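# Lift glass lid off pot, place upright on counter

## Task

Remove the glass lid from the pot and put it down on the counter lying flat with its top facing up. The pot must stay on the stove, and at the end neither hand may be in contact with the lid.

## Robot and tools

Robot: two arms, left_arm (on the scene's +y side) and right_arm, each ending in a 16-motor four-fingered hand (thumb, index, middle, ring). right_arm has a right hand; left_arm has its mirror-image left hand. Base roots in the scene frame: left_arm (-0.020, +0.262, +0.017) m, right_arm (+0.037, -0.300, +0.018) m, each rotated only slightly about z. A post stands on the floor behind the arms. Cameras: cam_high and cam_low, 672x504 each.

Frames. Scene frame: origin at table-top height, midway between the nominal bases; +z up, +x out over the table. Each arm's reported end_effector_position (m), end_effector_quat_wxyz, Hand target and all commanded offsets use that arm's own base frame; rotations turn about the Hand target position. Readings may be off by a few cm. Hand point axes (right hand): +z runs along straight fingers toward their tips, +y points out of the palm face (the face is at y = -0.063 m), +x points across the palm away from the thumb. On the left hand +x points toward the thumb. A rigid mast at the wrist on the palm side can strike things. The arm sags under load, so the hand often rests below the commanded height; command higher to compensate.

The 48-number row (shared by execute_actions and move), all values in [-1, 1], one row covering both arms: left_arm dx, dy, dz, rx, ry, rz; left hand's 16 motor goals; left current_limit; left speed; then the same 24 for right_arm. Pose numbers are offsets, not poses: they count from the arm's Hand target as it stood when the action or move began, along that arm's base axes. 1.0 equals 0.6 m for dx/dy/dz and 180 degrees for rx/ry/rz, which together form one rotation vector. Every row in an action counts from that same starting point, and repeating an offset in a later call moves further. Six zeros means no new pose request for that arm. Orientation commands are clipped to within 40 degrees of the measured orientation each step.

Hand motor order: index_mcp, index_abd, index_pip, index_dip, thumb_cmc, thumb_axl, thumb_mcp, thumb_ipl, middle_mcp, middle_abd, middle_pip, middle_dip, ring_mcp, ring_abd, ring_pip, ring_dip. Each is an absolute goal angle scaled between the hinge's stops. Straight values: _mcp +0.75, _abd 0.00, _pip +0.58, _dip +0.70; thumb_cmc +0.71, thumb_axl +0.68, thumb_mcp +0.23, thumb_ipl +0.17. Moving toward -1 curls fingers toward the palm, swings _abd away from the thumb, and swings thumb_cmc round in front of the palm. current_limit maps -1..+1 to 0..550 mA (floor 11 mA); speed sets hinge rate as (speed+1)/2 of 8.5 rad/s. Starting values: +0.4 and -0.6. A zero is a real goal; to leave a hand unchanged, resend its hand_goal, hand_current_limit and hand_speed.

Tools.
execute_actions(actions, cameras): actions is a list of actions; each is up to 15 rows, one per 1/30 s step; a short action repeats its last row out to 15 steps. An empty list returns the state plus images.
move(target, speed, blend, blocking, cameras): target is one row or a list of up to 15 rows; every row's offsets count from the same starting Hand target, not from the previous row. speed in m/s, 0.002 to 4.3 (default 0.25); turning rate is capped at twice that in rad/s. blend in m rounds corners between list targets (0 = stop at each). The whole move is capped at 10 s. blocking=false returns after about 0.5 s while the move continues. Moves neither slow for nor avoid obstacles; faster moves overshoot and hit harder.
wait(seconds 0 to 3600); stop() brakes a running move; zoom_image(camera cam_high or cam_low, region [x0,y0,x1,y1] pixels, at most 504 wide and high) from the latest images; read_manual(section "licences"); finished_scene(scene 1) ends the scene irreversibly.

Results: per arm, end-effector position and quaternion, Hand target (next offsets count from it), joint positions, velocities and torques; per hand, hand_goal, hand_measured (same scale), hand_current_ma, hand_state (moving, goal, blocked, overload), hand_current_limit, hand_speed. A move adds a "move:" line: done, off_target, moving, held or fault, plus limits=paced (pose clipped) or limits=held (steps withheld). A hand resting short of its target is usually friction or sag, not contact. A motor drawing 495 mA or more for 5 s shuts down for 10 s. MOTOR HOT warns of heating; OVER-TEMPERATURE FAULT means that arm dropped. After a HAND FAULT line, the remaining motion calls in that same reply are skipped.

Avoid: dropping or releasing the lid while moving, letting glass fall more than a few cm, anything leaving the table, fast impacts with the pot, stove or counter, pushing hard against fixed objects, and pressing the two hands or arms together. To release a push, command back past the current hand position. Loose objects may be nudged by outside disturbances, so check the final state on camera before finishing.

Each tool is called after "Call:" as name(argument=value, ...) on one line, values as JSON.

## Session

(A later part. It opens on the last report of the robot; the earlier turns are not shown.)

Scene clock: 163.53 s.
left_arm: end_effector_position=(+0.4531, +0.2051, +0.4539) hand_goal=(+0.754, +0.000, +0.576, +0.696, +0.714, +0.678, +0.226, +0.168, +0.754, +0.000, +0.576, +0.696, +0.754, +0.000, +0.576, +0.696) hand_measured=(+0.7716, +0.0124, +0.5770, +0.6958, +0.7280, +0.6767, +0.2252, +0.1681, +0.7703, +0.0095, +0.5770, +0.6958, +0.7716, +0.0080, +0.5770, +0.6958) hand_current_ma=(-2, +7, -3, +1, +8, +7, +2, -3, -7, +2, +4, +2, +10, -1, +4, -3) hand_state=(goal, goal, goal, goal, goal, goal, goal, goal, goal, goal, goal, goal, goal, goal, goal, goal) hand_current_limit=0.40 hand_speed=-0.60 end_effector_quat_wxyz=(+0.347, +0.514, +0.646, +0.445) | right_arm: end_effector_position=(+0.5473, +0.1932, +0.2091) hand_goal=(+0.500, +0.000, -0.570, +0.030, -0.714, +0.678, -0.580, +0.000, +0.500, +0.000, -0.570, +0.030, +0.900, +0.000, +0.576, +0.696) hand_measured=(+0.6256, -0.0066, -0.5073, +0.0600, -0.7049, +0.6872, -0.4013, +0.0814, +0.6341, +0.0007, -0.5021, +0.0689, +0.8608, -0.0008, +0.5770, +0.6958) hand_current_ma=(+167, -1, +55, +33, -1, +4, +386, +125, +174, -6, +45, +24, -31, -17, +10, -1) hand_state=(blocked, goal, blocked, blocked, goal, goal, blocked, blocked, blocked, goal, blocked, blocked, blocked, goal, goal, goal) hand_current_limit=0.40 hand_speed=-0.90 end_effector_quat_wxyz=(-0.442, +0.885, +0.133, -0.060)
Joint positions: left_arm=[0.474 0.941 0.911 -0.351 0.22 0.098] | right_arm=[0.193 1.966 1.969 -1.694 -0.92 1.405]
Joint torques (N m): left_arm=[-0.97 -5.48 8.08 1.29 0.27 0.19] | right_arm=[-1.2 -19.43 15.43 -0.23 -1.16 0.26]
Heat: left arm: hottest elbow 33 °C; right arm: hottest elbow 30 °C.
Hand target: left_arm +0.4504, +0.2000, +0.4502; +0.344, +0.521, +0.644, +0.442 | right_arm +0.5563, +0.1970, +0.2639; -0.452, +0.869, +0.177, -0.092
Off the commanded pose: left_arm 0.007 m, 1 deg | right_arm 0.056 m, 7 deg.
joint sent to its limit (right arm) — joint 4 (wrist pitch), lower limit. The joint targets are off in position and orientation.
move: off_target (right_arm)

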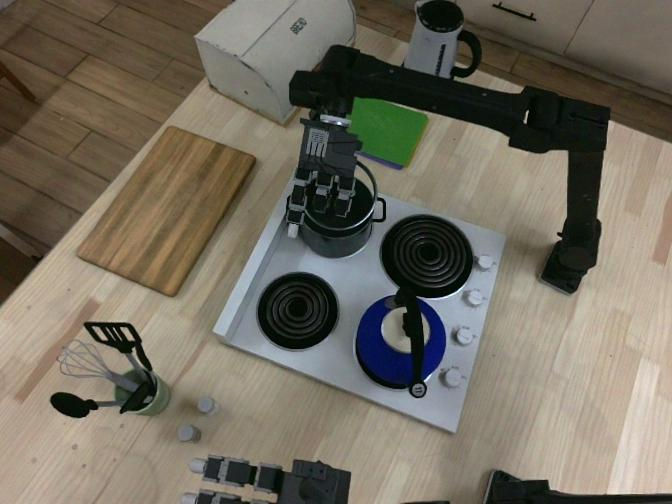

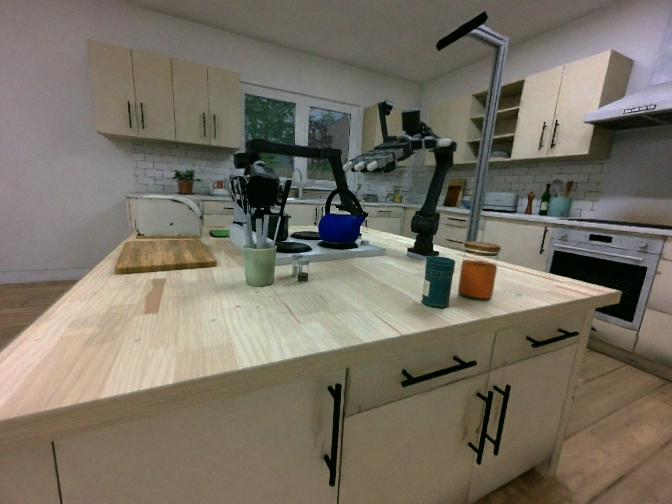

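Call:
move(target=[0,0,0,0,0,0, 0.754,0,0.576,0.696,0.714,0.678,0.226,0.168,0.754,0,0.576,0.696,0.754,0,0.576,0.696,0.4,-0.6, 0,0,0.05,0,0,0, 0.5,0,-0.57,0.03,-0.714,0.678,-0.58,0.0,0.5,0,-0.57,0.03,0.9,0,0.576,0.696,0.4,-0.9], speed=0.05, cameras=["all"])

Call:
zoom_image(camera="cam_high", region=[270, 140, 410, 270])

Call:
zoom_image(camera="cam_low", region=[230, 160, 310, 240])

Scene clock: 177.00 s.
left_arm: end_effector_position=(+0.4531, +0.2051, +0.4539) hand_goal=(+0.754, +0.000, +0.576, +0.696, +0.714, +0.678, +0.226, +0.168, +0.754, +0.000, +0.576, +0.696, +0.754, +0.000, +0.576, +0.696) hand_measured=(+0.7716, +0.0124, +0.5770, +0.6958, +0.7280, +0.6767, +0.2262, +0.1681, +0.7716, +0.0095, +0.5770, +0.6958, +0.7703, +0.0080, +0.5770, +0.6958) hand_current_ma=(-1, +6, -10, -1, +12, +1, +4, +3, -3, -1, +4, -2, +14, -2, +6, -5) hand_state=(goal, goal, goal, goal, goal, goal, goal, goal, goal, goal, goal, goal, goal, goal, goal, goal) hand_current_limit=0.40 hand_speed=-0.60 end_effector_quat_wxyz=(+0.347, +0.514, +0.646, +0.445) | right_arm: end_effector_position=(+0.5499, +0.1940, +0.2384) hand_goal=(+0.500, +0.000, -0.570, +0.030, -0.714, +0.678, -0.580, +0.000, +0.500, +0.000, -0.570, +0.030, +0.900, +0.000, +0.576, +0.696) hand_measured=(+0.6256, -0.0066, -0.5073, +0.0613, -0.7049, +0.6872, -0.4003, +0.0805, +0.6341, +0.0007, -0.5021, +0.0677, +0.8596, -0.0008, +0.5770, +0.6958) hand_current_ma=(+170, -15, +66, +16, -5, +11, +383, +133, +187, -6, +46, +28, -44, +3, +3, -14) hand_state=(blocked, goal, blocked, blocked, goal, goal, blocked, blocked, blocked, goal, blocked, blocked, blocked, goal, goal, goal) hand_current_limit=0.40 hand_speed=-0.90 end_effector_quat_wxyz=(-0.442, +0.887, +0.126, -0.041)
Joint positions: left_arm=[0.474 0.941 0.911 -0.351 0.22 0.098] | right_arm=[0.193 1.94 2.01 -1.694 -0.92 1.455]
Joint torques (N m): left_arm=[-0.97 -5.48 8.09 1.29 0.26 0.19] | right_arm=[-1.32 -18.96 15.6 -0.1 -1.29 0.22]
Heat: left arm: hottest elbow 33 °C; right arm: hottest elbow 31 °C.
Hand target: left_arm +0.4504, +0.2000, +0.4502; +0.344, +0.521, +0.644, +0.442 | right_arm +0.5564, +0.1970, +0.2938; -0.452, +0.869, +0.177, -0.092
Off the commanded pose: left_arm 0.007 m, 1 deg | right_arm 0.056 m, 9 deg.
joint sent to its limit (right arm) — joint 4 (wrist pitch), lower limit. The joint targets are off in position and orientation.
move: off_target (right_arm)

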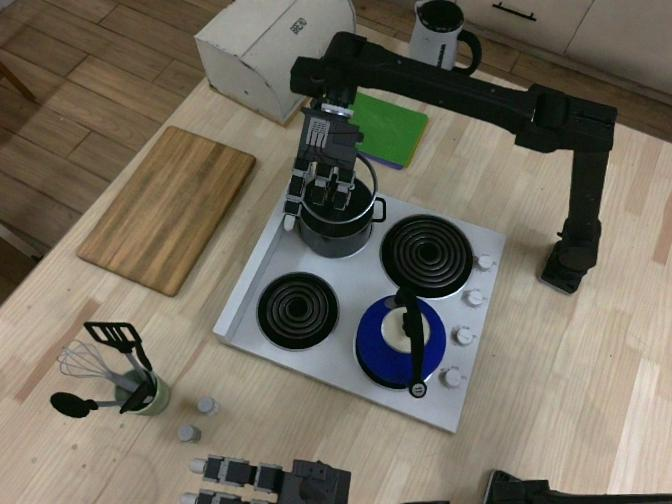

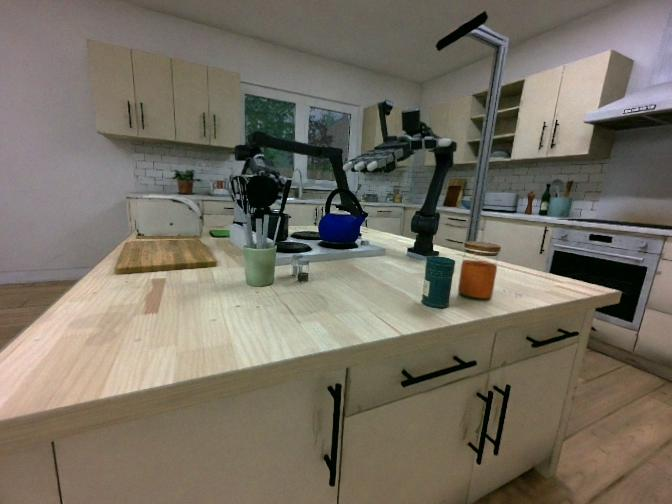

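Scaled by 3.600 from the camera's image (finer frame: 960x720).

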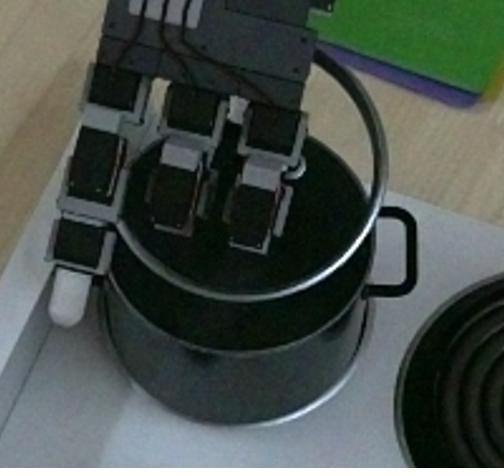

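Scaled by 6.300 from the camera's image (finer frame: 960x720).

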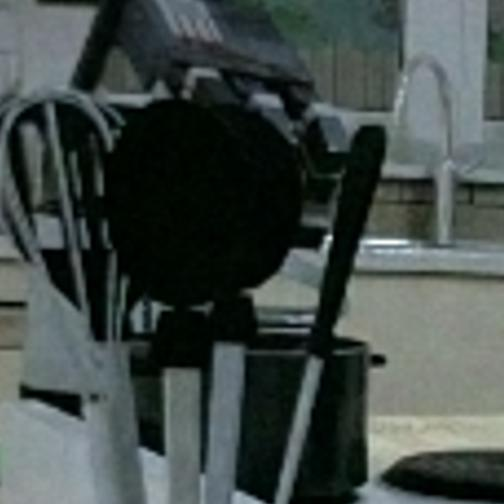

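Call:
move(target=[[0,0,0,0,0,0, 0.754,0,0.576,0.696,0.714,0.678,0.226,0.168,0.754,0,0.576,0.696,0.754,0,0.576,0.696,0.4,-0.6, 0,0,0.067,0,0,0, 0.5,0,-0.57,0.03,-0.714,0.678,-0.58,0.0,0.5,0,-0.57,0.03,0.9,0,0.576,0.696,0.4,-0.9],[0,0,0,0,0,0, 0.754,0,0.576,0.696,0.714,0.678,0.226,0.168,0.754,0,0.576,0.696,0.754,0,0.576,0.696,0.4,-0.6, -0.1,-0.1333,0.067,0,0,-0.1067, 0.5,0,-0.57,0.03,-0.714,0.678,-0.58,0.0,0.5,0,-0.57,0.03,0.9,0,0.576,0.696,0.4,-0.9]], speed=[0.07,0.1], blend=[0.01,0], cameras=["all"])

Call:
zoom_image(camera="cam_high", region=[290, 80, 490, 260])

Call:
zoom_image(camera="cam_low", region=[230, 150, 350, 250])

Scene clock: 185.77 s.
left_arm: end_effector_position=(+0.4531, +0.2051, +0.4539) hand_goal=(+0.754, +0.000, +0.576, +0.696, +0.714, +0.678, +0.226, +0.168, +0.754, +0.000, +0.576, +0.696, +0.754, +0.000, +0.576, +0.696) hand_measured=(+0.7716, +0.0124, +0.5770, +0.6958, +0.7280, +0.6767, +0.2262, +0.1681, +0.7703, +0.0095, +0.5770, +0.6958, +0.7703, +0.0080, +0.5770, +0.6958) hand_current_ma=(-6, +6, -11, +3, +6, +7, +1, +5, -3, +6, +7, -4, +14, -2, +3, -2) hand_state=(goal, goal, goal, goal, goal, goal, goal, goal, goal, goal, goal, goal, goal, goal, goal, goal) hand_current_limit=0.40 hand_speed=-0.60 end_effector_quat_wxyz=(+0.347, +0.514, +0.646, +0.445) | right_arm: end_effector_position=(+0.5058, +0.1210, +0.3072) hand_goal=(+0.500, +0.000, -0.570, +0.030, -0.714, +0.678, -0.580, +0.000, +0.500, +0.000, -0.570, +0.030, +0.900, +0.000, +0.576, +0.696) hand_measured=(+0.6244, -0.0066, -0.5047, +0.0613, -0.7036, +0.6872, -0.4003, +0.0814, +0.6317, +0.0007, -0.5009, +0.0689, +0.8608, -0.0008, +0.5770, +0.6958) hand_current_ma=(+149, +8, +68, +30, +2, -9, +376, +123, +174, -6, +47, +24, -37, -15, +2, +4) hand_state=(blocked, goal, blocked, blocked, goal, goal, blocked, blocked, blocked, goal, blocked, blocked, blocked, goal, goal, goal) hand_current_limit=0.40 hand_speed=-0.90 end_effector_quat_wxyz=(-0.455, +0.890, +0.022, -0.005)
Joint positions: left_arm=[0.474 0.941 0.911 -0.351 0.22 0.098] | right_arm=[0.06 1.738 1.894 -1.694 -0.944 1.598]
Joint torques (N m): left_arm=[-0.91 -5.54 8.09 1.29 0.26 0.19] | right_arm=[-2.08 -16.26 10.32 0.06 -1.33 0.25]
Heat: left arm: hottest elbow 33 °C; right arm: hottest elbow 32 °C.
Hand target: left_arm +0.4504, +0.2000, +0.4502; +0.344, +0.521, +0.644, +0.442 | right_arm +0.4963, +0.1169, +0.3341; -0.461, +0.887, +0.030, -0.015
Off the commanded pose: left_arm 0.007 m, 1 deg | right_arm 0.029 m, 2 deg.
joint sent to its limit (right arm) — joint 4 (wrist pitch), lower limit. The joint targets are off in orientation, not in position.
move: off_target (right_arm)

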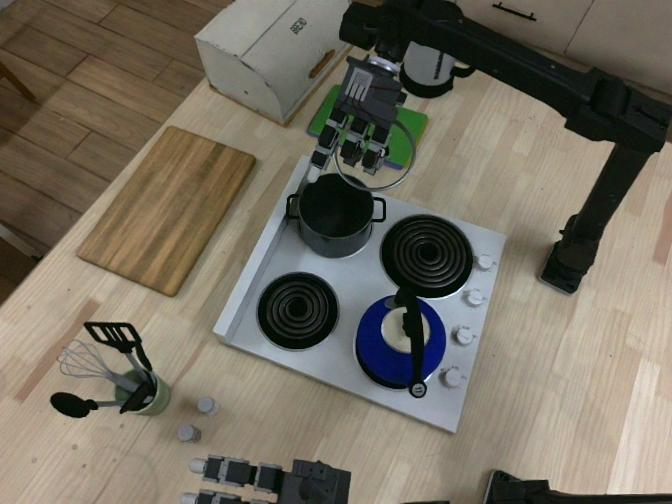

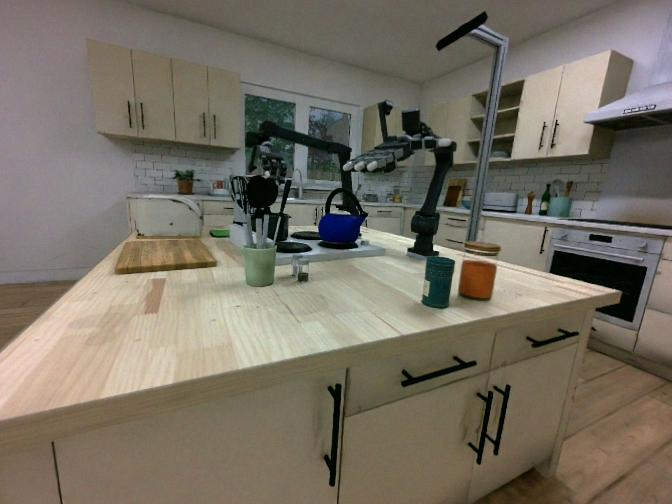

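Scaled by 2.520 from the camera's image (finer frame: 960x720).

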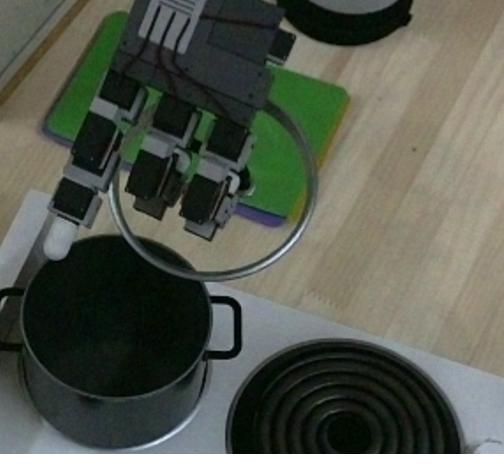

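Scaled by 4.200 from the camera's image (finer frame: 960x720).

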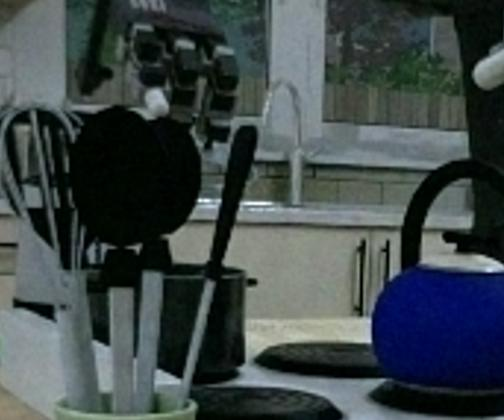

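Call:
move(target=[0,0,0,0,0,0, 0.754,0,0.576,0.696,0.714,0.678,0.226,0.168,0.754,0,0.576,0.696,0.754,0,0.576,0.696,0.4,-0.6, -0.3122,-0.4232,-0.073,0,0,-0.16, 0.5,0,-0.57,0.03,-0.714,0.678,-0.58,0.0,0.5,0,-0.57,0.03,0.9,0,0.576,0.696,0.4,-0.9], speed=0.12, cameras=["all"])

Call:
zoom_image(camera="cam_high", region=[370, 60, 570, 260])

Call:
zoom_image(camera="cam_low", region=[260, 150, 400, 250])

Scene clock: 191.43 s.
left_arm: end_effector_position=(+0.4531, +0.2051, +0.4539) hand_goal=(+0.754, +0.000, +0.576, +0.696, +0.714, +0.678, +0.226, +0.168, +0.754, +0.000, +0.576, +0.696, +0.754, +0.000, +0.576, +0.696) hand_measured=(+0.7716, +0.0124, +0.5770, +0.6958, +0.7280, +0.6767, +0.2262, +0.1681, +0.7703, +0.0095, +0.5770, +0.6958, +0.7703, +0.0080, +0.5770, +0.6958) hand_current_ma=(-6, +4, -8, +2, +7, +3, +6, +5, -8, +1, +7, -1, +10, -6, +8, -3) hand_state=(goal, goal, goal, goal, goal, goal, goal, goal, goal, goal, goal, goal, goal, goal, goal, goal) hand_current_limit=0.40 hand_speed=-0.60 end_effector_quat_wxyz=(+0.347, +0.514, +0.646, +0.445) | right_arm: end_effector_position=(+0.3128, -0.1379, +0.2760) hand_goal=(+0.500, +0.000, -0.570, +0.030, -0.714, +0.678, -0.580, +0.000, +0.500, +0.000, -0.570, +0.030, +0.900, +0.000, +0.576, +0.696) hand_measured=(+0.6232, -0.0066, -0.5047, +0.0626, -0.7036, +0.6883, -0.4013, +0.0814, +0.6293, +0.0007, -0.5009, +0.0689, +0.8608, -0.0008, +0.5770, +0.6958) hand_current_ma=(+148, -3, +61, +16, +2, +3, +390, +131, +176, +3, +52, +27, -36, -12, +7, +0) hand_state=(blocked, goal, blocked, blocked, goal, goal, blocked, blocked, blocked, goal, blocked, blocked, blocked, goal, goal, goal) hand_current_limit=0.40 hand_speed=-0.90 end_effector_quat_wxyz=(-0.412, +0.870, -0.237, +0.133)
Joint positions: left_arm=[0.474 0.941 0.911 -0.351 0.22 0.098] | right_arm=[-0.65 1.289 1.321 -1.691 -0.892 1.409]
Joint torques (N m): left_arm=[-1.03 -5.36 8.06 1.31 0.27 0.19] | right_arm=[-1.85 -9 10.18 -0.28 -1.2 -0.13]
Heat: left arm: hottest elbow 33 °C; right arm: hottest elbow 32 °C.
Hand target: left_arm +0.4504, +0.2000, +0.4502; +0.344, +0.521, +0.644, +0.442 | right_arm +0.3090, -0.1370, +0.2902; -0.451, +0.866, -0.192, +0.100
Off the commanded pose: left_arm 0.007 m, 1 deg | right_arm 0.015 m, 8 deg.
joint sent to its limit (right arm) — joint 4 (wrist pitch), lower limit. The joint targets are off in orientation, not in position.
move: off_target (right_arm)

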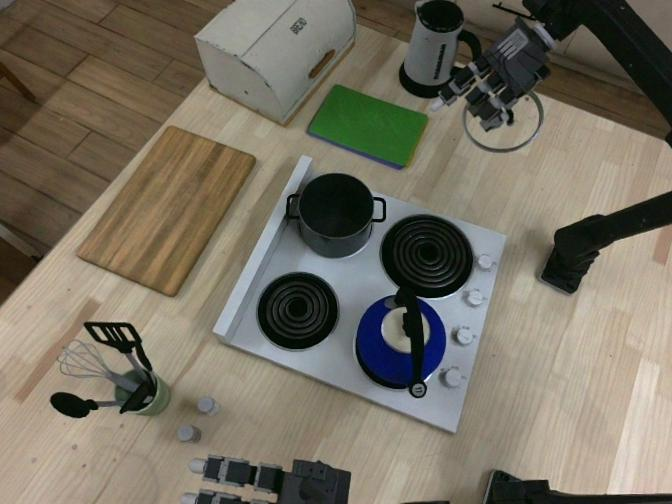

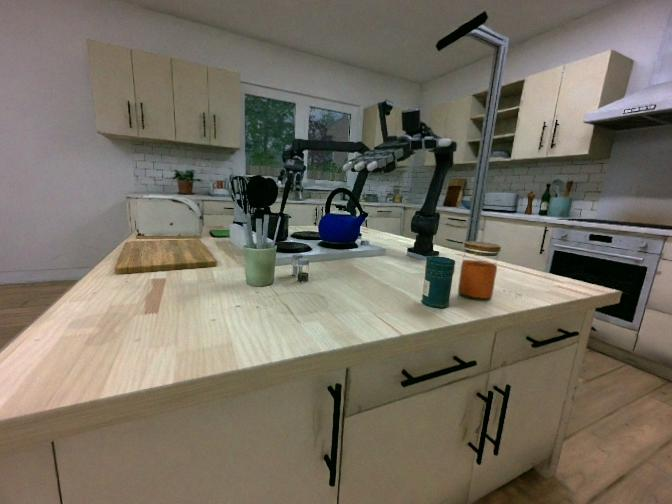

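Scaled by 2.520 from the camera's image (finer frame: 960x720).

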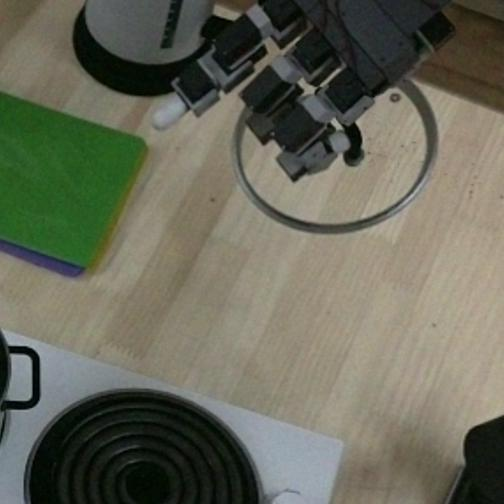

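Scaled by 3.600 from the camera's image (finer frame: 960x720).

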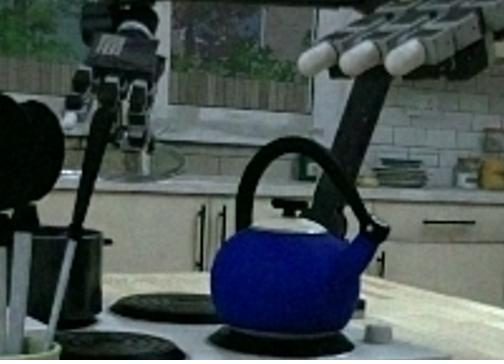

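Call:
zoom_image(camera="cam_low", region=[275, 165, 325, 215])

Call:
zoom_image(camera="cam_high", region=[440, 60, 560, 170])

Scaled by 10.080 from the camera's image (finer frame: 960x720).

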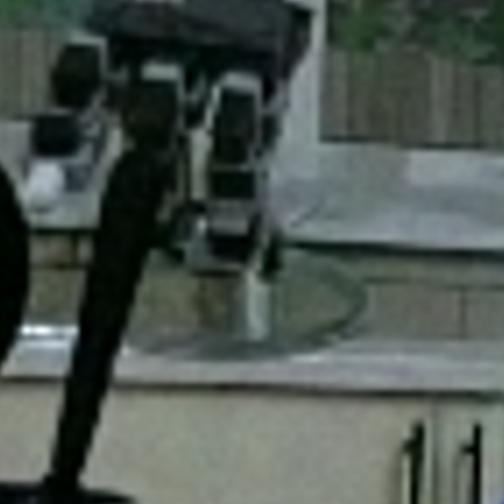

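Scaled by 4.200 from the camera's image (finer frame: 960x720).

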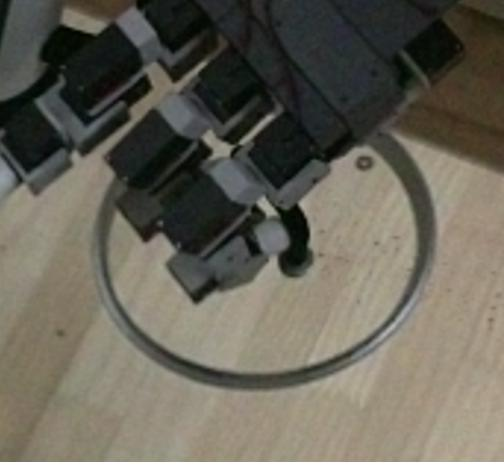

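Call:
move(target=[0,0,0,0,0,0, 0.754,0,0.576,0.696,0.714,0.678,0.226,0.168,0.754,0,0.576,0.696,0.754,0,0.576,0.696,0.4,-0.6, 0,0,-0.167,0.0473,-0.029,0, 0.5,0,-0.57,0.03,-0.714,0.678,-0.58,0.0,0.5,0,-0.57,0.03,0.9,0,0.576,0.696,0.4,-0.9], speed=0.08, cameras=["all"])

Call:
zoom_image(camera="cam_high", region=[410, 90, 550, 230])

Call:
zoom_image(camera="cam_low", region=[275, 165, 345, 235])

Scene clock: 202.80 s.
left_arm: end_effector_position=(+0.4531, +0.2051, +0.4539) hand_goal=(+0.754, +0.000, +0.576, +0.696, +0.714, +0.678, +0.226, +0.168, +0.754, +0.000, +0.576, +0.696, +0.754, +0.000, +0.576, +0.696) hand_measured=(+0.7703, +0.0124, +0.5770, +0.6958, +0.7293, +0.6777, +0.2262, +0.1681, +0.7716, +0.0095, +0.5770, +0.6958, +0.7703, +0.0080, +0.5770, +0.6958) hand_current_ma=(-6, +4, -10, +2, +7, +2, +1, +6, -6, -2, +3, +3, +4, +2, +3, -5) hand_state=(goal, goal, goal, goal, goal, goal, goal, goal, goal, goal, goal, goal, goal, goal, goal, goal) hand_current_limit=0.40 hand_speed=-0.60 end_effector_quat_wxyz=(+0.347, +0.514, +0.646, +0.445) | right_arm: end_effector_position=(+0.3085, -0.1327, +0.1849) hand_goal=(+0.500, +0.000, -0.570, +0.030, -0.714, +0.678, -0.580, +0.000, +0.500, +0.000, -0.570, +0.030, +0.900, +0.000, +0.576, +0.696) hand_measured=(+0.6184, -0.0066, -0.5034, +0.0651, -0.7036, +0.6883, -0.4013, +0.0805, +0.6256, -0.0008, -0.4996, +0.0715, +0.8608, -0.0008, +0.5770, +0.6971) hand_current_ma=(+144, +9, +70, +20, +3, -5, +381, +126, +162, -2, +48, +31, -37, +3, +27, -10) hand_state=(blocked, goal, blocked, blocked, goal, goal, blocked, blocked, blocked, goal, blocked, blocked, blocked, goal, goal, goal) hand_current_limit=0.40 hand_speed=-0.90 end_effector_quat_wxyz=(-0.495, +0.836, -0.196, +0.133)
Joint positions: left_arm=[0.474 0.941 0.911 -0.351 0.22 0.098] | right_arm=[-0.722 1.402 1.125 -1.691 -1.031 1.083]
Joint torques (N m): left_arm=[-0.91 -5.54 8.06 1.33 0.26 0.18] | right_arm=[-2.37 -7.59 9.24 -0.85 -1.36 -0.13]
Heat: left arm: hottest elbow 33 °C; right arm: hottest elbow 32 °C.
Hand target: left_arm +0.4504, +0.2000, +0.4502; +0.344, +0.521, +0.644, +0.442 | right_arm +0.3090, -0.1370, +0.1900; -0.522, +0.825, -0.178, +0.125
Off the commanded pose: left_arm 0.007 m, 1 deg | right_arm 0.007 m, 4 deg.
joint sent to its limit (right arm) — joint 4 (wrist pitch), lower limit. The joint targets are off in orientation, not in position.
move: off_target (right_arm)

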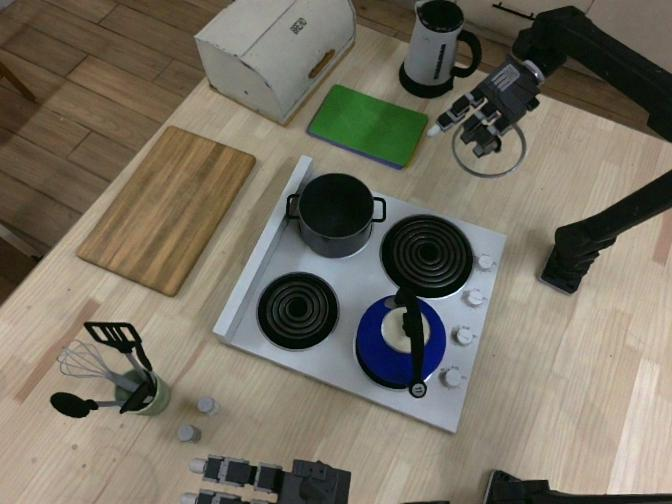

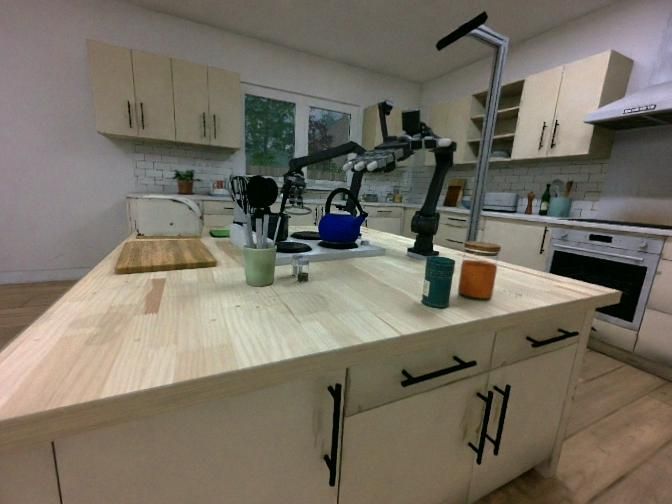

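Scaled by 3.600 from the camera's image (finer frame: 960x720).

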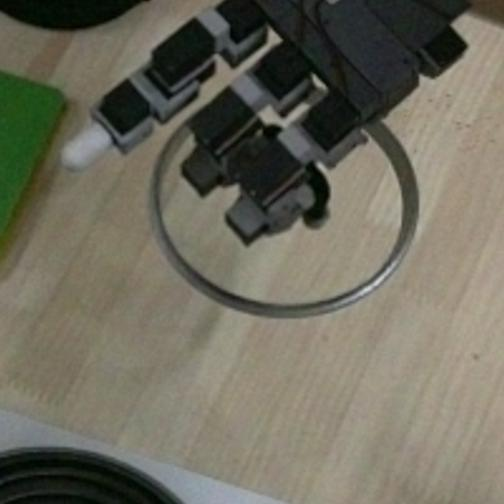

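Scaled by 7.200 from the camera's image (finer frame: 960x720).

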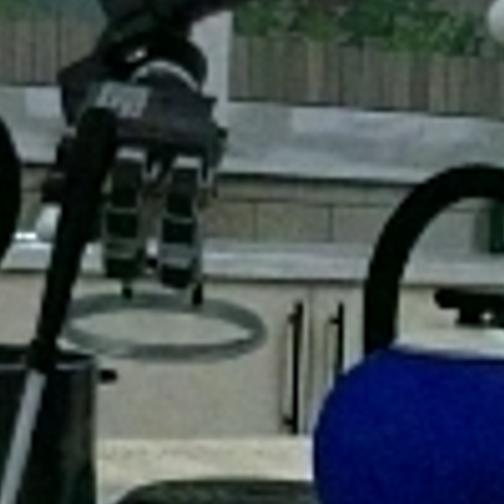

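Call:
move(target=[0,0,0,0,0,0, 0.754,0,0.576,0.696,0.714,0.678,0.226,0.168,0.754,0,0.576,0.696,0.754,0,0.576,0.696,0.4,-0.6, 0,0,-0.133,0,0,0, 0.5,0,-0.57,0.03,-0.714,0.678,-0.58,0.0,0.5,0,-0.57,0.03,0.9,0,0.576,0.696,0.4,-0.9], speed=0.07, cameras=["all"])

Call:
zoom_image(camera="cam_high", region=[410, 90, 550, 230])

Call:
zoom_image(camera="cam_low", region=[275, 175, 345, 245])

Scene clock: 209.67 s.
left_arm: end_effector_position=(+0.4531, +0.2051, +0.4539) hand_goal=(+0.754, +0.000, +0.576, +0.696, +0.714, +0.678, +0.226, +0.168, +0.754, +0.000, +0.576, +0.696, +0.754, +0.000, +0.576, +0.696) hand_measured=(+0.7716, +0.0124, +0.5770, +0.6971, +0.7280, +0.6777, +0.2262, +0.1681, +0.7703, +0.0080, +0.5770, +0.6958, +0.7703, +0.0080, +0.5770, +0.6958) hand_current_ma=(-6, +7, -8, -1, +9, +3, +1, +9, -4, -2, +2, +3, +13, +4, +5, -3) hand_state=(goal, goal, goal, goal, goal, goal, goal, goal, goal, goal, goal, goal, goal, goal, goal, goal) hand_current_limit=0.40 hand_speed=-0.60 end_effector_quat_wxyz=(+0.347, +0.514, +0.646, +0.445) | right_arm: end_effector_position=(+0.3069, -0.1315, +0.1076) hand_goal=(+0.500, +0.000, -0.570, +0.030, -0.714, +0.678, -0.580, +0.000, +0.500, +0.000, -0.570, +0.030, +0.900, +0.000, +0.576, +0.696) hand_measured=(+0.6148, -0.0066, -0.5009, +0.0664, -0.7049, +0.6872, -0.4013, +0.0814, +0.6232, +0.0007, -0.4996, +0.0715, +0.8608, -0.0008, +0.5757, +0.6958) hand_current_ma=(+138, +7, +69, +26, +10, +12, +394, +138, +146, +5, +51, +30, -38, -8, +10, -5) hand_state=(blocked, goal, blocked, blocked, goal, goal, blocked, blocked, blocked, goal, blocked, blocked, blocked, goal, goal, goal) hand_current_limit=0.40 hand_speed=-0.90 end_effector_quat_wxyz=(-0.522, +0.827, -0.177, +0.113)
Joint positions: left_arm=[0.474 0.941 0.911 -0.351 0.22 0.098] | right_arm=[-0.732 1.551 1.032 -1.62 -1.036 0.932]
Joint torques (N m): left_arm=[-0.97 -5.36 8.05 1.35 0.26 0.2] | right_arm=[-2.43 -8.53 7.87 -0.75 -1.29 -0.09]
Heat: left arm: hottest elbow 33 °C; right arm: hottest elbow 32 °C.
Hand target: left_arm +0.4504, +0.2000, +0.4502; +0.344, +0.521, +0.644, +0.442 | right_arm +0.3090, -0.1370, +0.1103; -0.522, +0.825, -0.178, +0.125
Off the commanded pose: left_arm 0.007 m, 1 deg | right_arm 0.006 m, 1 deg.
move: done

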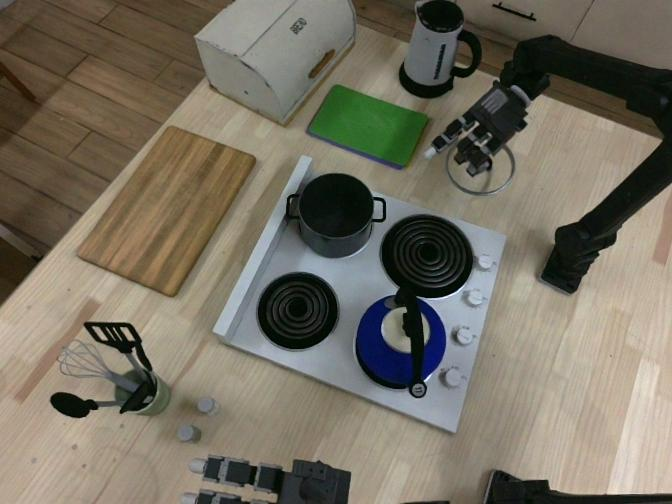

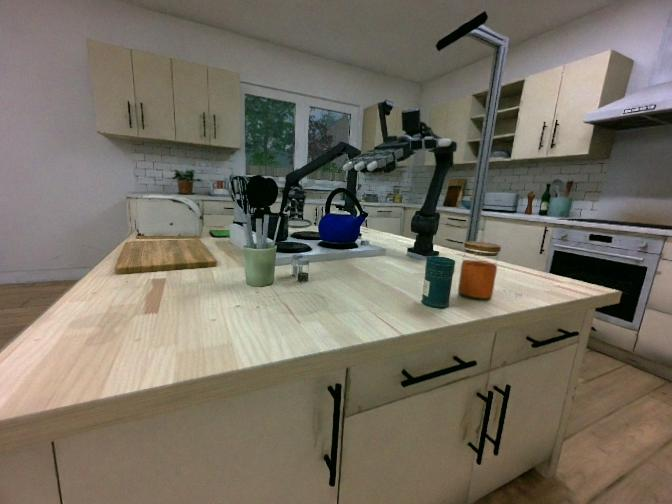

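Scaled by 3.600 from the camera's image (finer frame: 960x720).

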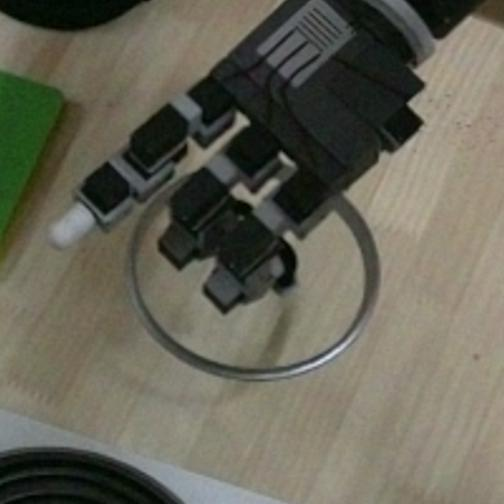

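Scaled by 7.200 from the camera's image (finer frame: 960x720).

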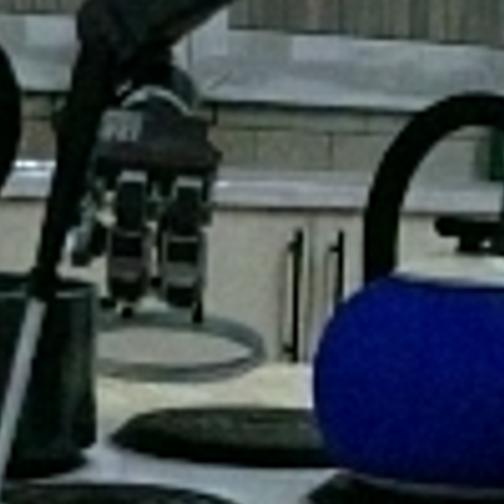

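Call:
move(target=[0,0,0,0,0,0, 0.754,0,0.576,0.696,0.714,0.678,0.226,0.168,0.754,0,0.576,0.696,0.754,0,0.576,0.696,0.4,-0.6, 0,0,-0.058,0,0,0, 0.5,0,-0.57,0.03,-0.714,0.678,-0.58,0.0,0.5,0,-0.57,0.03,0.9,0,0.576,0.696,0.4,-0.9], speed=0.05, cameras=["all"])

Call:
zoom_image(camera="cam_high", region=[410, 90, 550, 230])

Call:
zoom_image(camera="cam_low", region=[275, 175, 345, 245])

Scene clock: 213.43 s.
left_arm: end_effector_position=(+0.4531, +0.2051, +0.4539) hand_goal=(+0.754, +0.000, +0.576, +0.696, +0.714, +0.678, +0.226, +0.168, +0.754, +0.000, +0.576, +0.696, +0.754, +0.000, +0.576, +0.696) hand_measured=(+0.7703, +0.0124, +0.5770, +0.6958, +0.7280, +0.6777, +0.2262, +0.1681, +0.7703, +0.0095, +0.5770, +0.6958, +0.7716, +0.0095, +0.5770, +0.6958) hand_current_ma=(-2, +8, -9, +3, +10, +3, +6, +5, -1, +3, +4, +1, +11, +3, +2, -3) hand_state=(goal, goal, goal, goal, goal, goal, goal, goal, goal, goal, goal, goal, goal, goal, goal, goal) hand_current_limit=0.40 hand_speed=-0.60 end_effector_quat_wxyz=(+0.347, +0.514, +0.646, +0.445) | right_arm: end_effector_position=(+0.3075, -0.1321, +0.0742) hand_goal=(+0.500, +0.000, -0.570, +0.030, -0.714, +0.678, -0.580, +0.000, +0.500, +0.000, -0.570, +0.030, +0.900, +0.000, +0.576, +0.696) hand_measured=(+0.6148, -0.0066, -0.5009, +0.0677, -0.7036, +0.6883, -0.4013, +0.0805, +0.6220, +0.0007, -0.4983, +0.0715, +0.8608, -0.0008, +0.5770, +0.6958) hand_current_ma=(+132, -8, +71, +28, -5, +2, +388, +135, +146, +7, +55, +33, -37, -9, +11, -5) hand_state=(blocked, goal, blocked, blocked, goal, goal, blocked, blocked, blocked, goal, blocked, blocked, blocked, goal, goal, goal) hand_current_limit=0.40 hand_speed=-0.90 end_effector_quat_wxyz=(-0.521, +0.827, -0.176, +0.115)
Joint positions: left_arm=[0.474 0.941 0.911 -0.351 0.22 0.098] | right_arm=[-0.732 1.6 0.99 -1.524 -1.036 0.93]
Joint torques (N m): left_arm=[-0.97 -5.54 8.09 1.25 0.27 0.18] | right_arm=[-2.49 -8.53 7.16 -0.73 -1.28 -0.09]
Heat: left arm: hottest elbow 33 °C; right arm: hottest elbow 31 °C.
Hand target: left_arm +0.4504, +0.2000, +0.4502; +0.344, +0.521, +0.644, +0.442 | right_arm +0.3091, -0.1370, +0.0754; -0.522, +0.825, -0.178, +0.124
Off the commanded pose: left_arm 0.007 m, 1 deg | right_arm 0.005 m, 1 deg.
move: done

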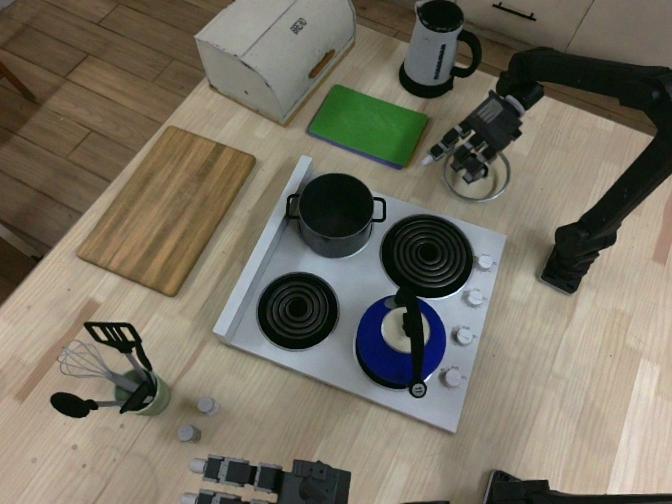

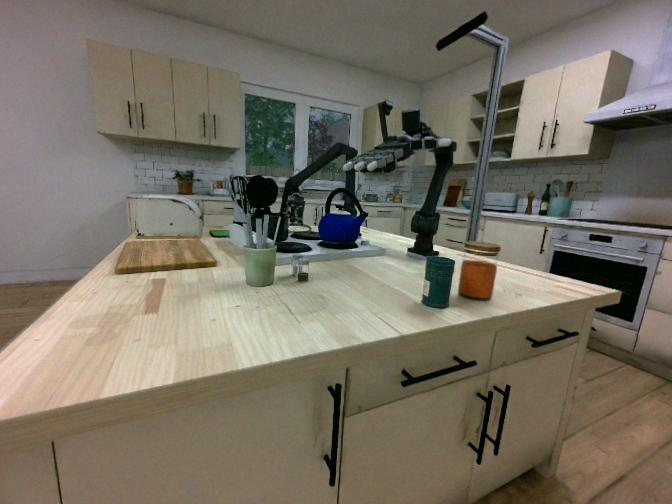

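Scaled by 3.600 from the camera's image (finer frame: 960x720).

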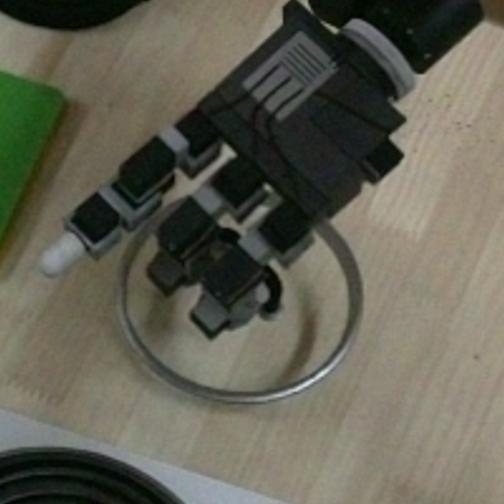

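Scaled by 7.200 from the camera's image (finer frame: 960x720).

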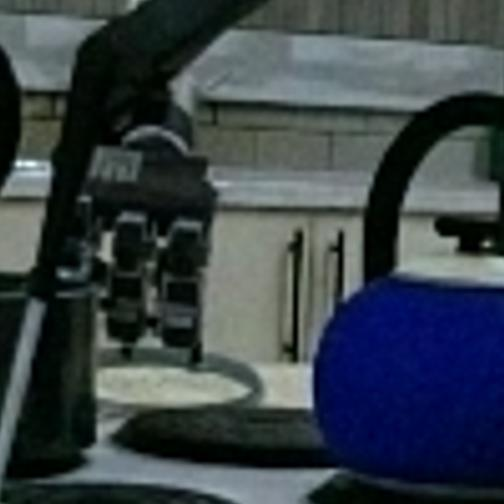

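Call:
move(target=[0,0,0,0,0,0, 0.754,0,0.576,0.696,0.714,0.678,0.226,0.168,0.754,0,0.576,0.696,0.754,0,0.576,0.696,0.4,-0.6, 0,0,-0.025,0,0,0, 0.5,0,-0.57,0.03,-0.714,0.678,-0.58,0.0,0.5,0,-0.57,0.03,0.9,0,0.576,0.696,0.4,-0.9], speed=0.04, cameras=["all"])

Call:
zoom_image(camera="cam_high", region=[410, 90, 550, 230])

Call:
zoom_image(camera="cam_low", region=[275, 175, 345, 245])

Scene clock: 217.27 s.
left_arm: end_effector_position=(+0.4531, +0.2051, +0.4539) hand_goal=(+0.754, +0.000, +0.576, +0.696, +0.714, +0.678, +0.226, +0.168, +0.754, +0.000, +0.576, +0.696, +0.754, +0.000, +0.576, +0.696) hand_measured=(+0.7716, +0.0139, +0.5770, +0.6958, +0.7280, +0.6767, +0.2262, +0.1672, +0.7703, +0.0095, +0.5770, +0.6958, +0.7703, +0.0080, +0.5770, +0.6958) hand_current_ma=(-7, +3, -11, -1, +12, +4, +4, +0, -7, +5, +4, -3, +9, +0, +7, -6) hand_state=(goal, goal, goal, goal, goal, goal, goal, goal, goal, goal, goal, goal, goal, goal, goal, goal) hand_current_limit=0.40 hand_speed=-0.60 end_effector_quat_wxyz=(+0.347, +0.514, +0.646, +0.445) | right_arm: end_effector_position=(+0.3075, -0.1321, +0.0595) hand_goal=(+0.500, +0.000, -0.570, +0.030, -0.714, +0.678, -0.580, +0.000, +0.500, +0.000, -0.570, +0.030, +0.900, +0.000, +0.576, +0.696) hand_measured=(+0.6136, -0.0066, -0.5009, +0.0664, -0.7036, +0.6883, -0.4003, +0.0814, +0.6220, +0.0007, -0.4983, +0.0728, +0.8608, -0.0008, +0.5770, +0.6958) hand_current_ma=(+135, +3, +60, +16, +7, +8, +393, +138, +163, -2, +59, +27, -43, -11, +11, +6) hand_state=(blocked, goal, blocked, blocked, goal, goal, blocked, blocked, blocked, goal, blocked, blocked, blocked, goal, goal, goal) hand_current_limit=0.40 hand_speed=-0.90 end_effector_quat_wxyz=(-0.521, +0.827, -0.176, +0.115)
Joint positions: left_arm=[0.474 0.941 0.911 -0.351 0.22 0.098] | right_arm=[-0.732 1.625 0.973 -1.484 -1.037 0.93]
Joint torques (N m): left_arm=[-1.03 -5.42 8.06 1.29 0.26 0.18] | right_arm=[-2.37 -8.59 6.97 -0.66 -1.25 -0.09]
Heat: left arm: hottest elbow 33 °C; right arm: hottest elbow 31 °C.
Hand target: left_arm +0.4504, +0.2000, +0.4502; +0.344, +0.521, +0.644, +0.442 | right_arm +0.3090, -0.1370, +0.0604; -0.522, +0.825, -0.178, +0.124
Off the commanded pose: left_arm 0.007 m, 1 deg | right_arm 0.005 m, 1 deg.
move: done

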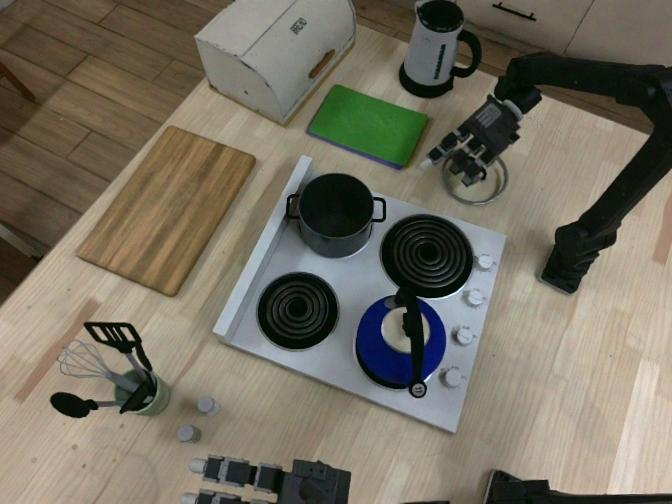

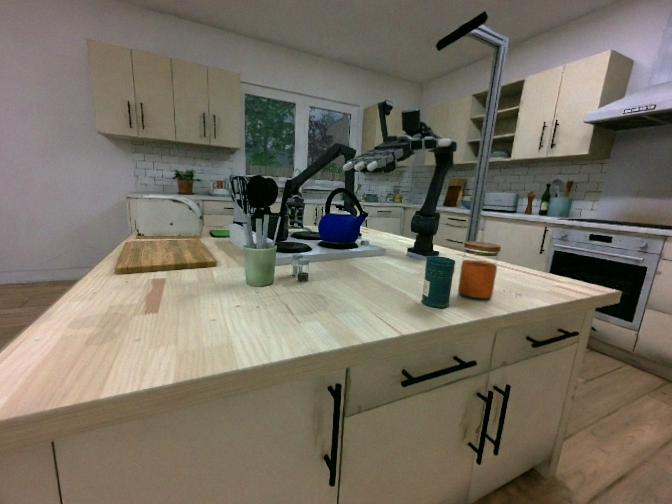

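Scaled by 3.600 from the camera's image (finer frame: 960x720).

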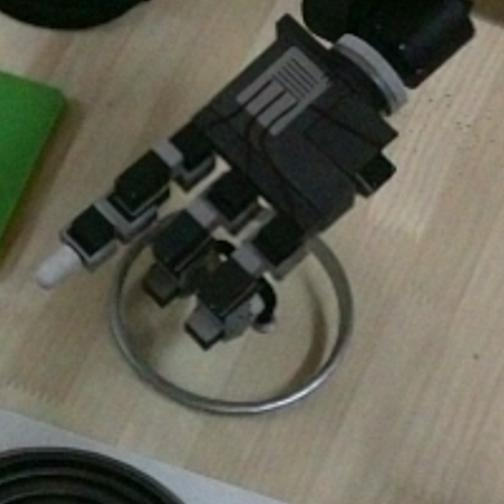

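Scaled by 7.200 from the camera's image (finer frame: 960x720).

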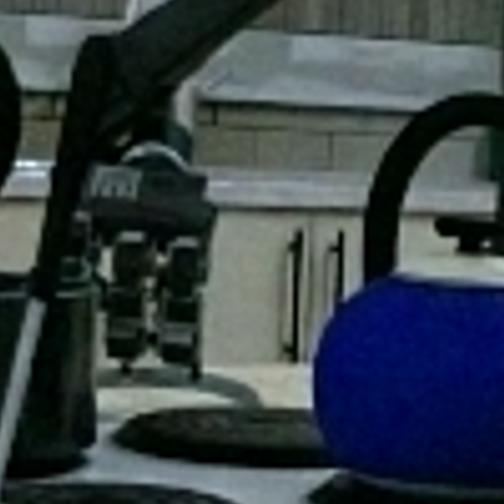

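Call:
move(target=[0,0,0,0,0,0, 0.754,0,0.576,0.696,0.714,0.678,0.226,0.168,0.754,0,0.576,0.696,0.754,0,0.576,0.696,0.4,-0.6, 0,0,-0.018,0,0,0, 0.5,0,-0.57,0.03,-0.714,0.678,-0.58,0.0,0.5,0,-0.57,0.03,0.9,0,0.576,0.696,0.4,-0.9], speed=0.03, cameras=["all"])

Call:
zoom_image(camera="cam_high", region=[420, 130, 520, 220])

Scene clock: 219.30 s.
left_arm: end_effector_position=(+0.4531, +0.2051, +0.4539) hand_goal=(+0.754, +0.000, +0.576, +0.696, +0.714, +0.678, +0.226, +0.168, +0.754, +0.000, +0.576, +0.696, +0.754, +0.000, +0.576, +0.696) hand_measured=(+0.7703, +0.0124, +0.5770, +0.6958, +0.7280, +0.6777, +0.2262, +0.1681, +0.7703, +0.0095, +0.5770, +0.6958, +0.7716, +0.0065, +0.5770, +0.6958) hand_current_ma=(-4, +7, -7, -2, +8, +3, +4, +3, -5, +1, +4, -6, +6, -1, +0, -1) hand_state=(goal, goal, goal, goal, goal, goal, goal, goal, goal, goal, goal, goal, goal, goal, goal, goal) hand_current_limit=0.40 hand_speed=-0.60 end_effector_quat_wxyz=(+0.347, +0.514, +0.646, +0.445) | right_arm: end_effector_position=(+0.3091, -0.1334, +0.0516) hand_goal=(+0.500, +0.000, -0.570, +0.030, -0.714, +0.678, -0.580, +0.000, +0.500, +0.000, -0.570, +0.030, +0.900, +0.000, +0.576, +0.696) hand_measured=(+0.6136, -0.0066, -0.5034, +0.0600, -0.7036, +0.6883, -0.3943, +0.0824, +0.6220, +0.0007, -0.4932, +0.0728, +0.8608, -0.0008, +0.5770, +0.6971) hand_current_ma=(+143, +1, +78, +16, +10, -1, +391, +127, +153, -1, +65, +24, -32, +0, +5, -1) hand_state=(blocked, goal, blocked, blocked, goal, goal, blocked, blocked, blocked, goal, blocked, blocked, blocked, goal, goal, goal) hand_current_limit=0.40 hand_speed=-0.90 end_effector_quat_wxyz=(-0.520, +0.827, -0.175, +0.118)
Joint positions: left_arm=[0.474 0.941 0.911 -0.351 0.22 0.098] | right_arm=[-0.733 1.638 0.967 -1.456 -1.039 0.93]
Joint torques (N m): left_arm=[-1.08 -5.48 8.09 1.31 0.26 0.18] | right_arm=[-2.32 -8.29 6.45 -0.54 -1.18 -0.09]
Heat: left arm: hottest elbow 33 °C; right arm: hottest elbow 31 °C.
Hand target: left_arm +0.4504, +0.2000, +0.4502; +0.344, +0.521, +0.644, +0.442 | right_arm +0.3090, -0.1370, +0.0497; -0.522, +0.825, -0.178, +0.125
Off the commanded pose: left_arm 0.007 m, 1 deg | right_arm 0.004 m, 1 deg.
move: done

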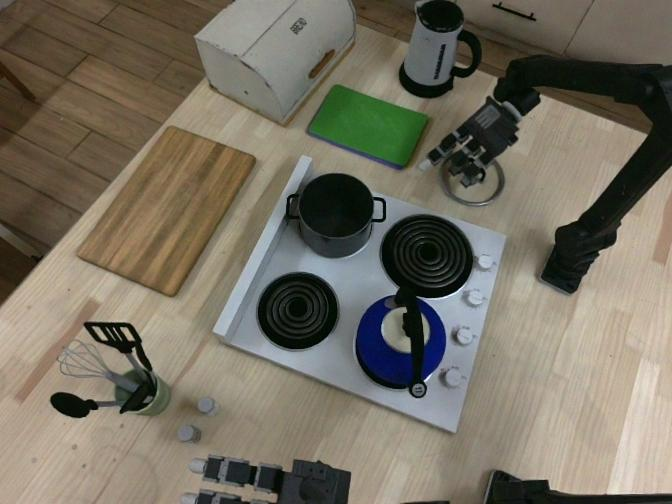

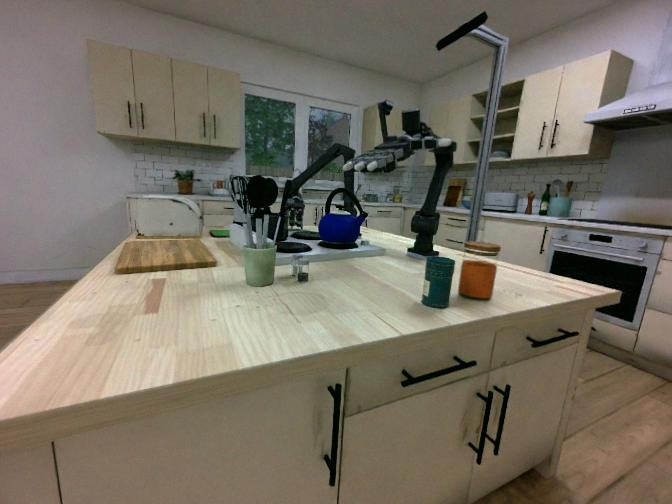

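Scaled by 5.040 from the camera's image (finer frame: 960x720).

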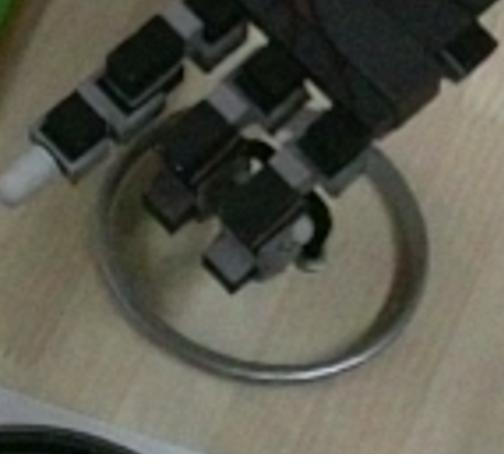

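Call:
zoom_image(camera="cam_high", region=[435, 150, 515, 210])

Call:
zoom_image(camera="cam_low", region=[275, 205, 325, 245])

Scaled by 6.300 from the camera's image (finer frame: 960x720).

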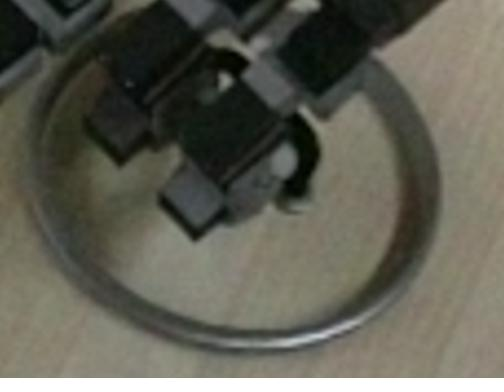

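Scaled by 10.080 from the camera's image (finer frame: 960x720).

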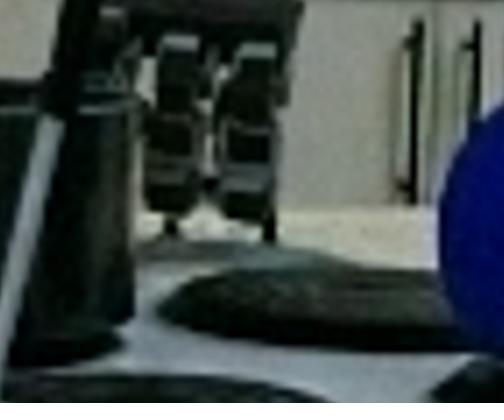

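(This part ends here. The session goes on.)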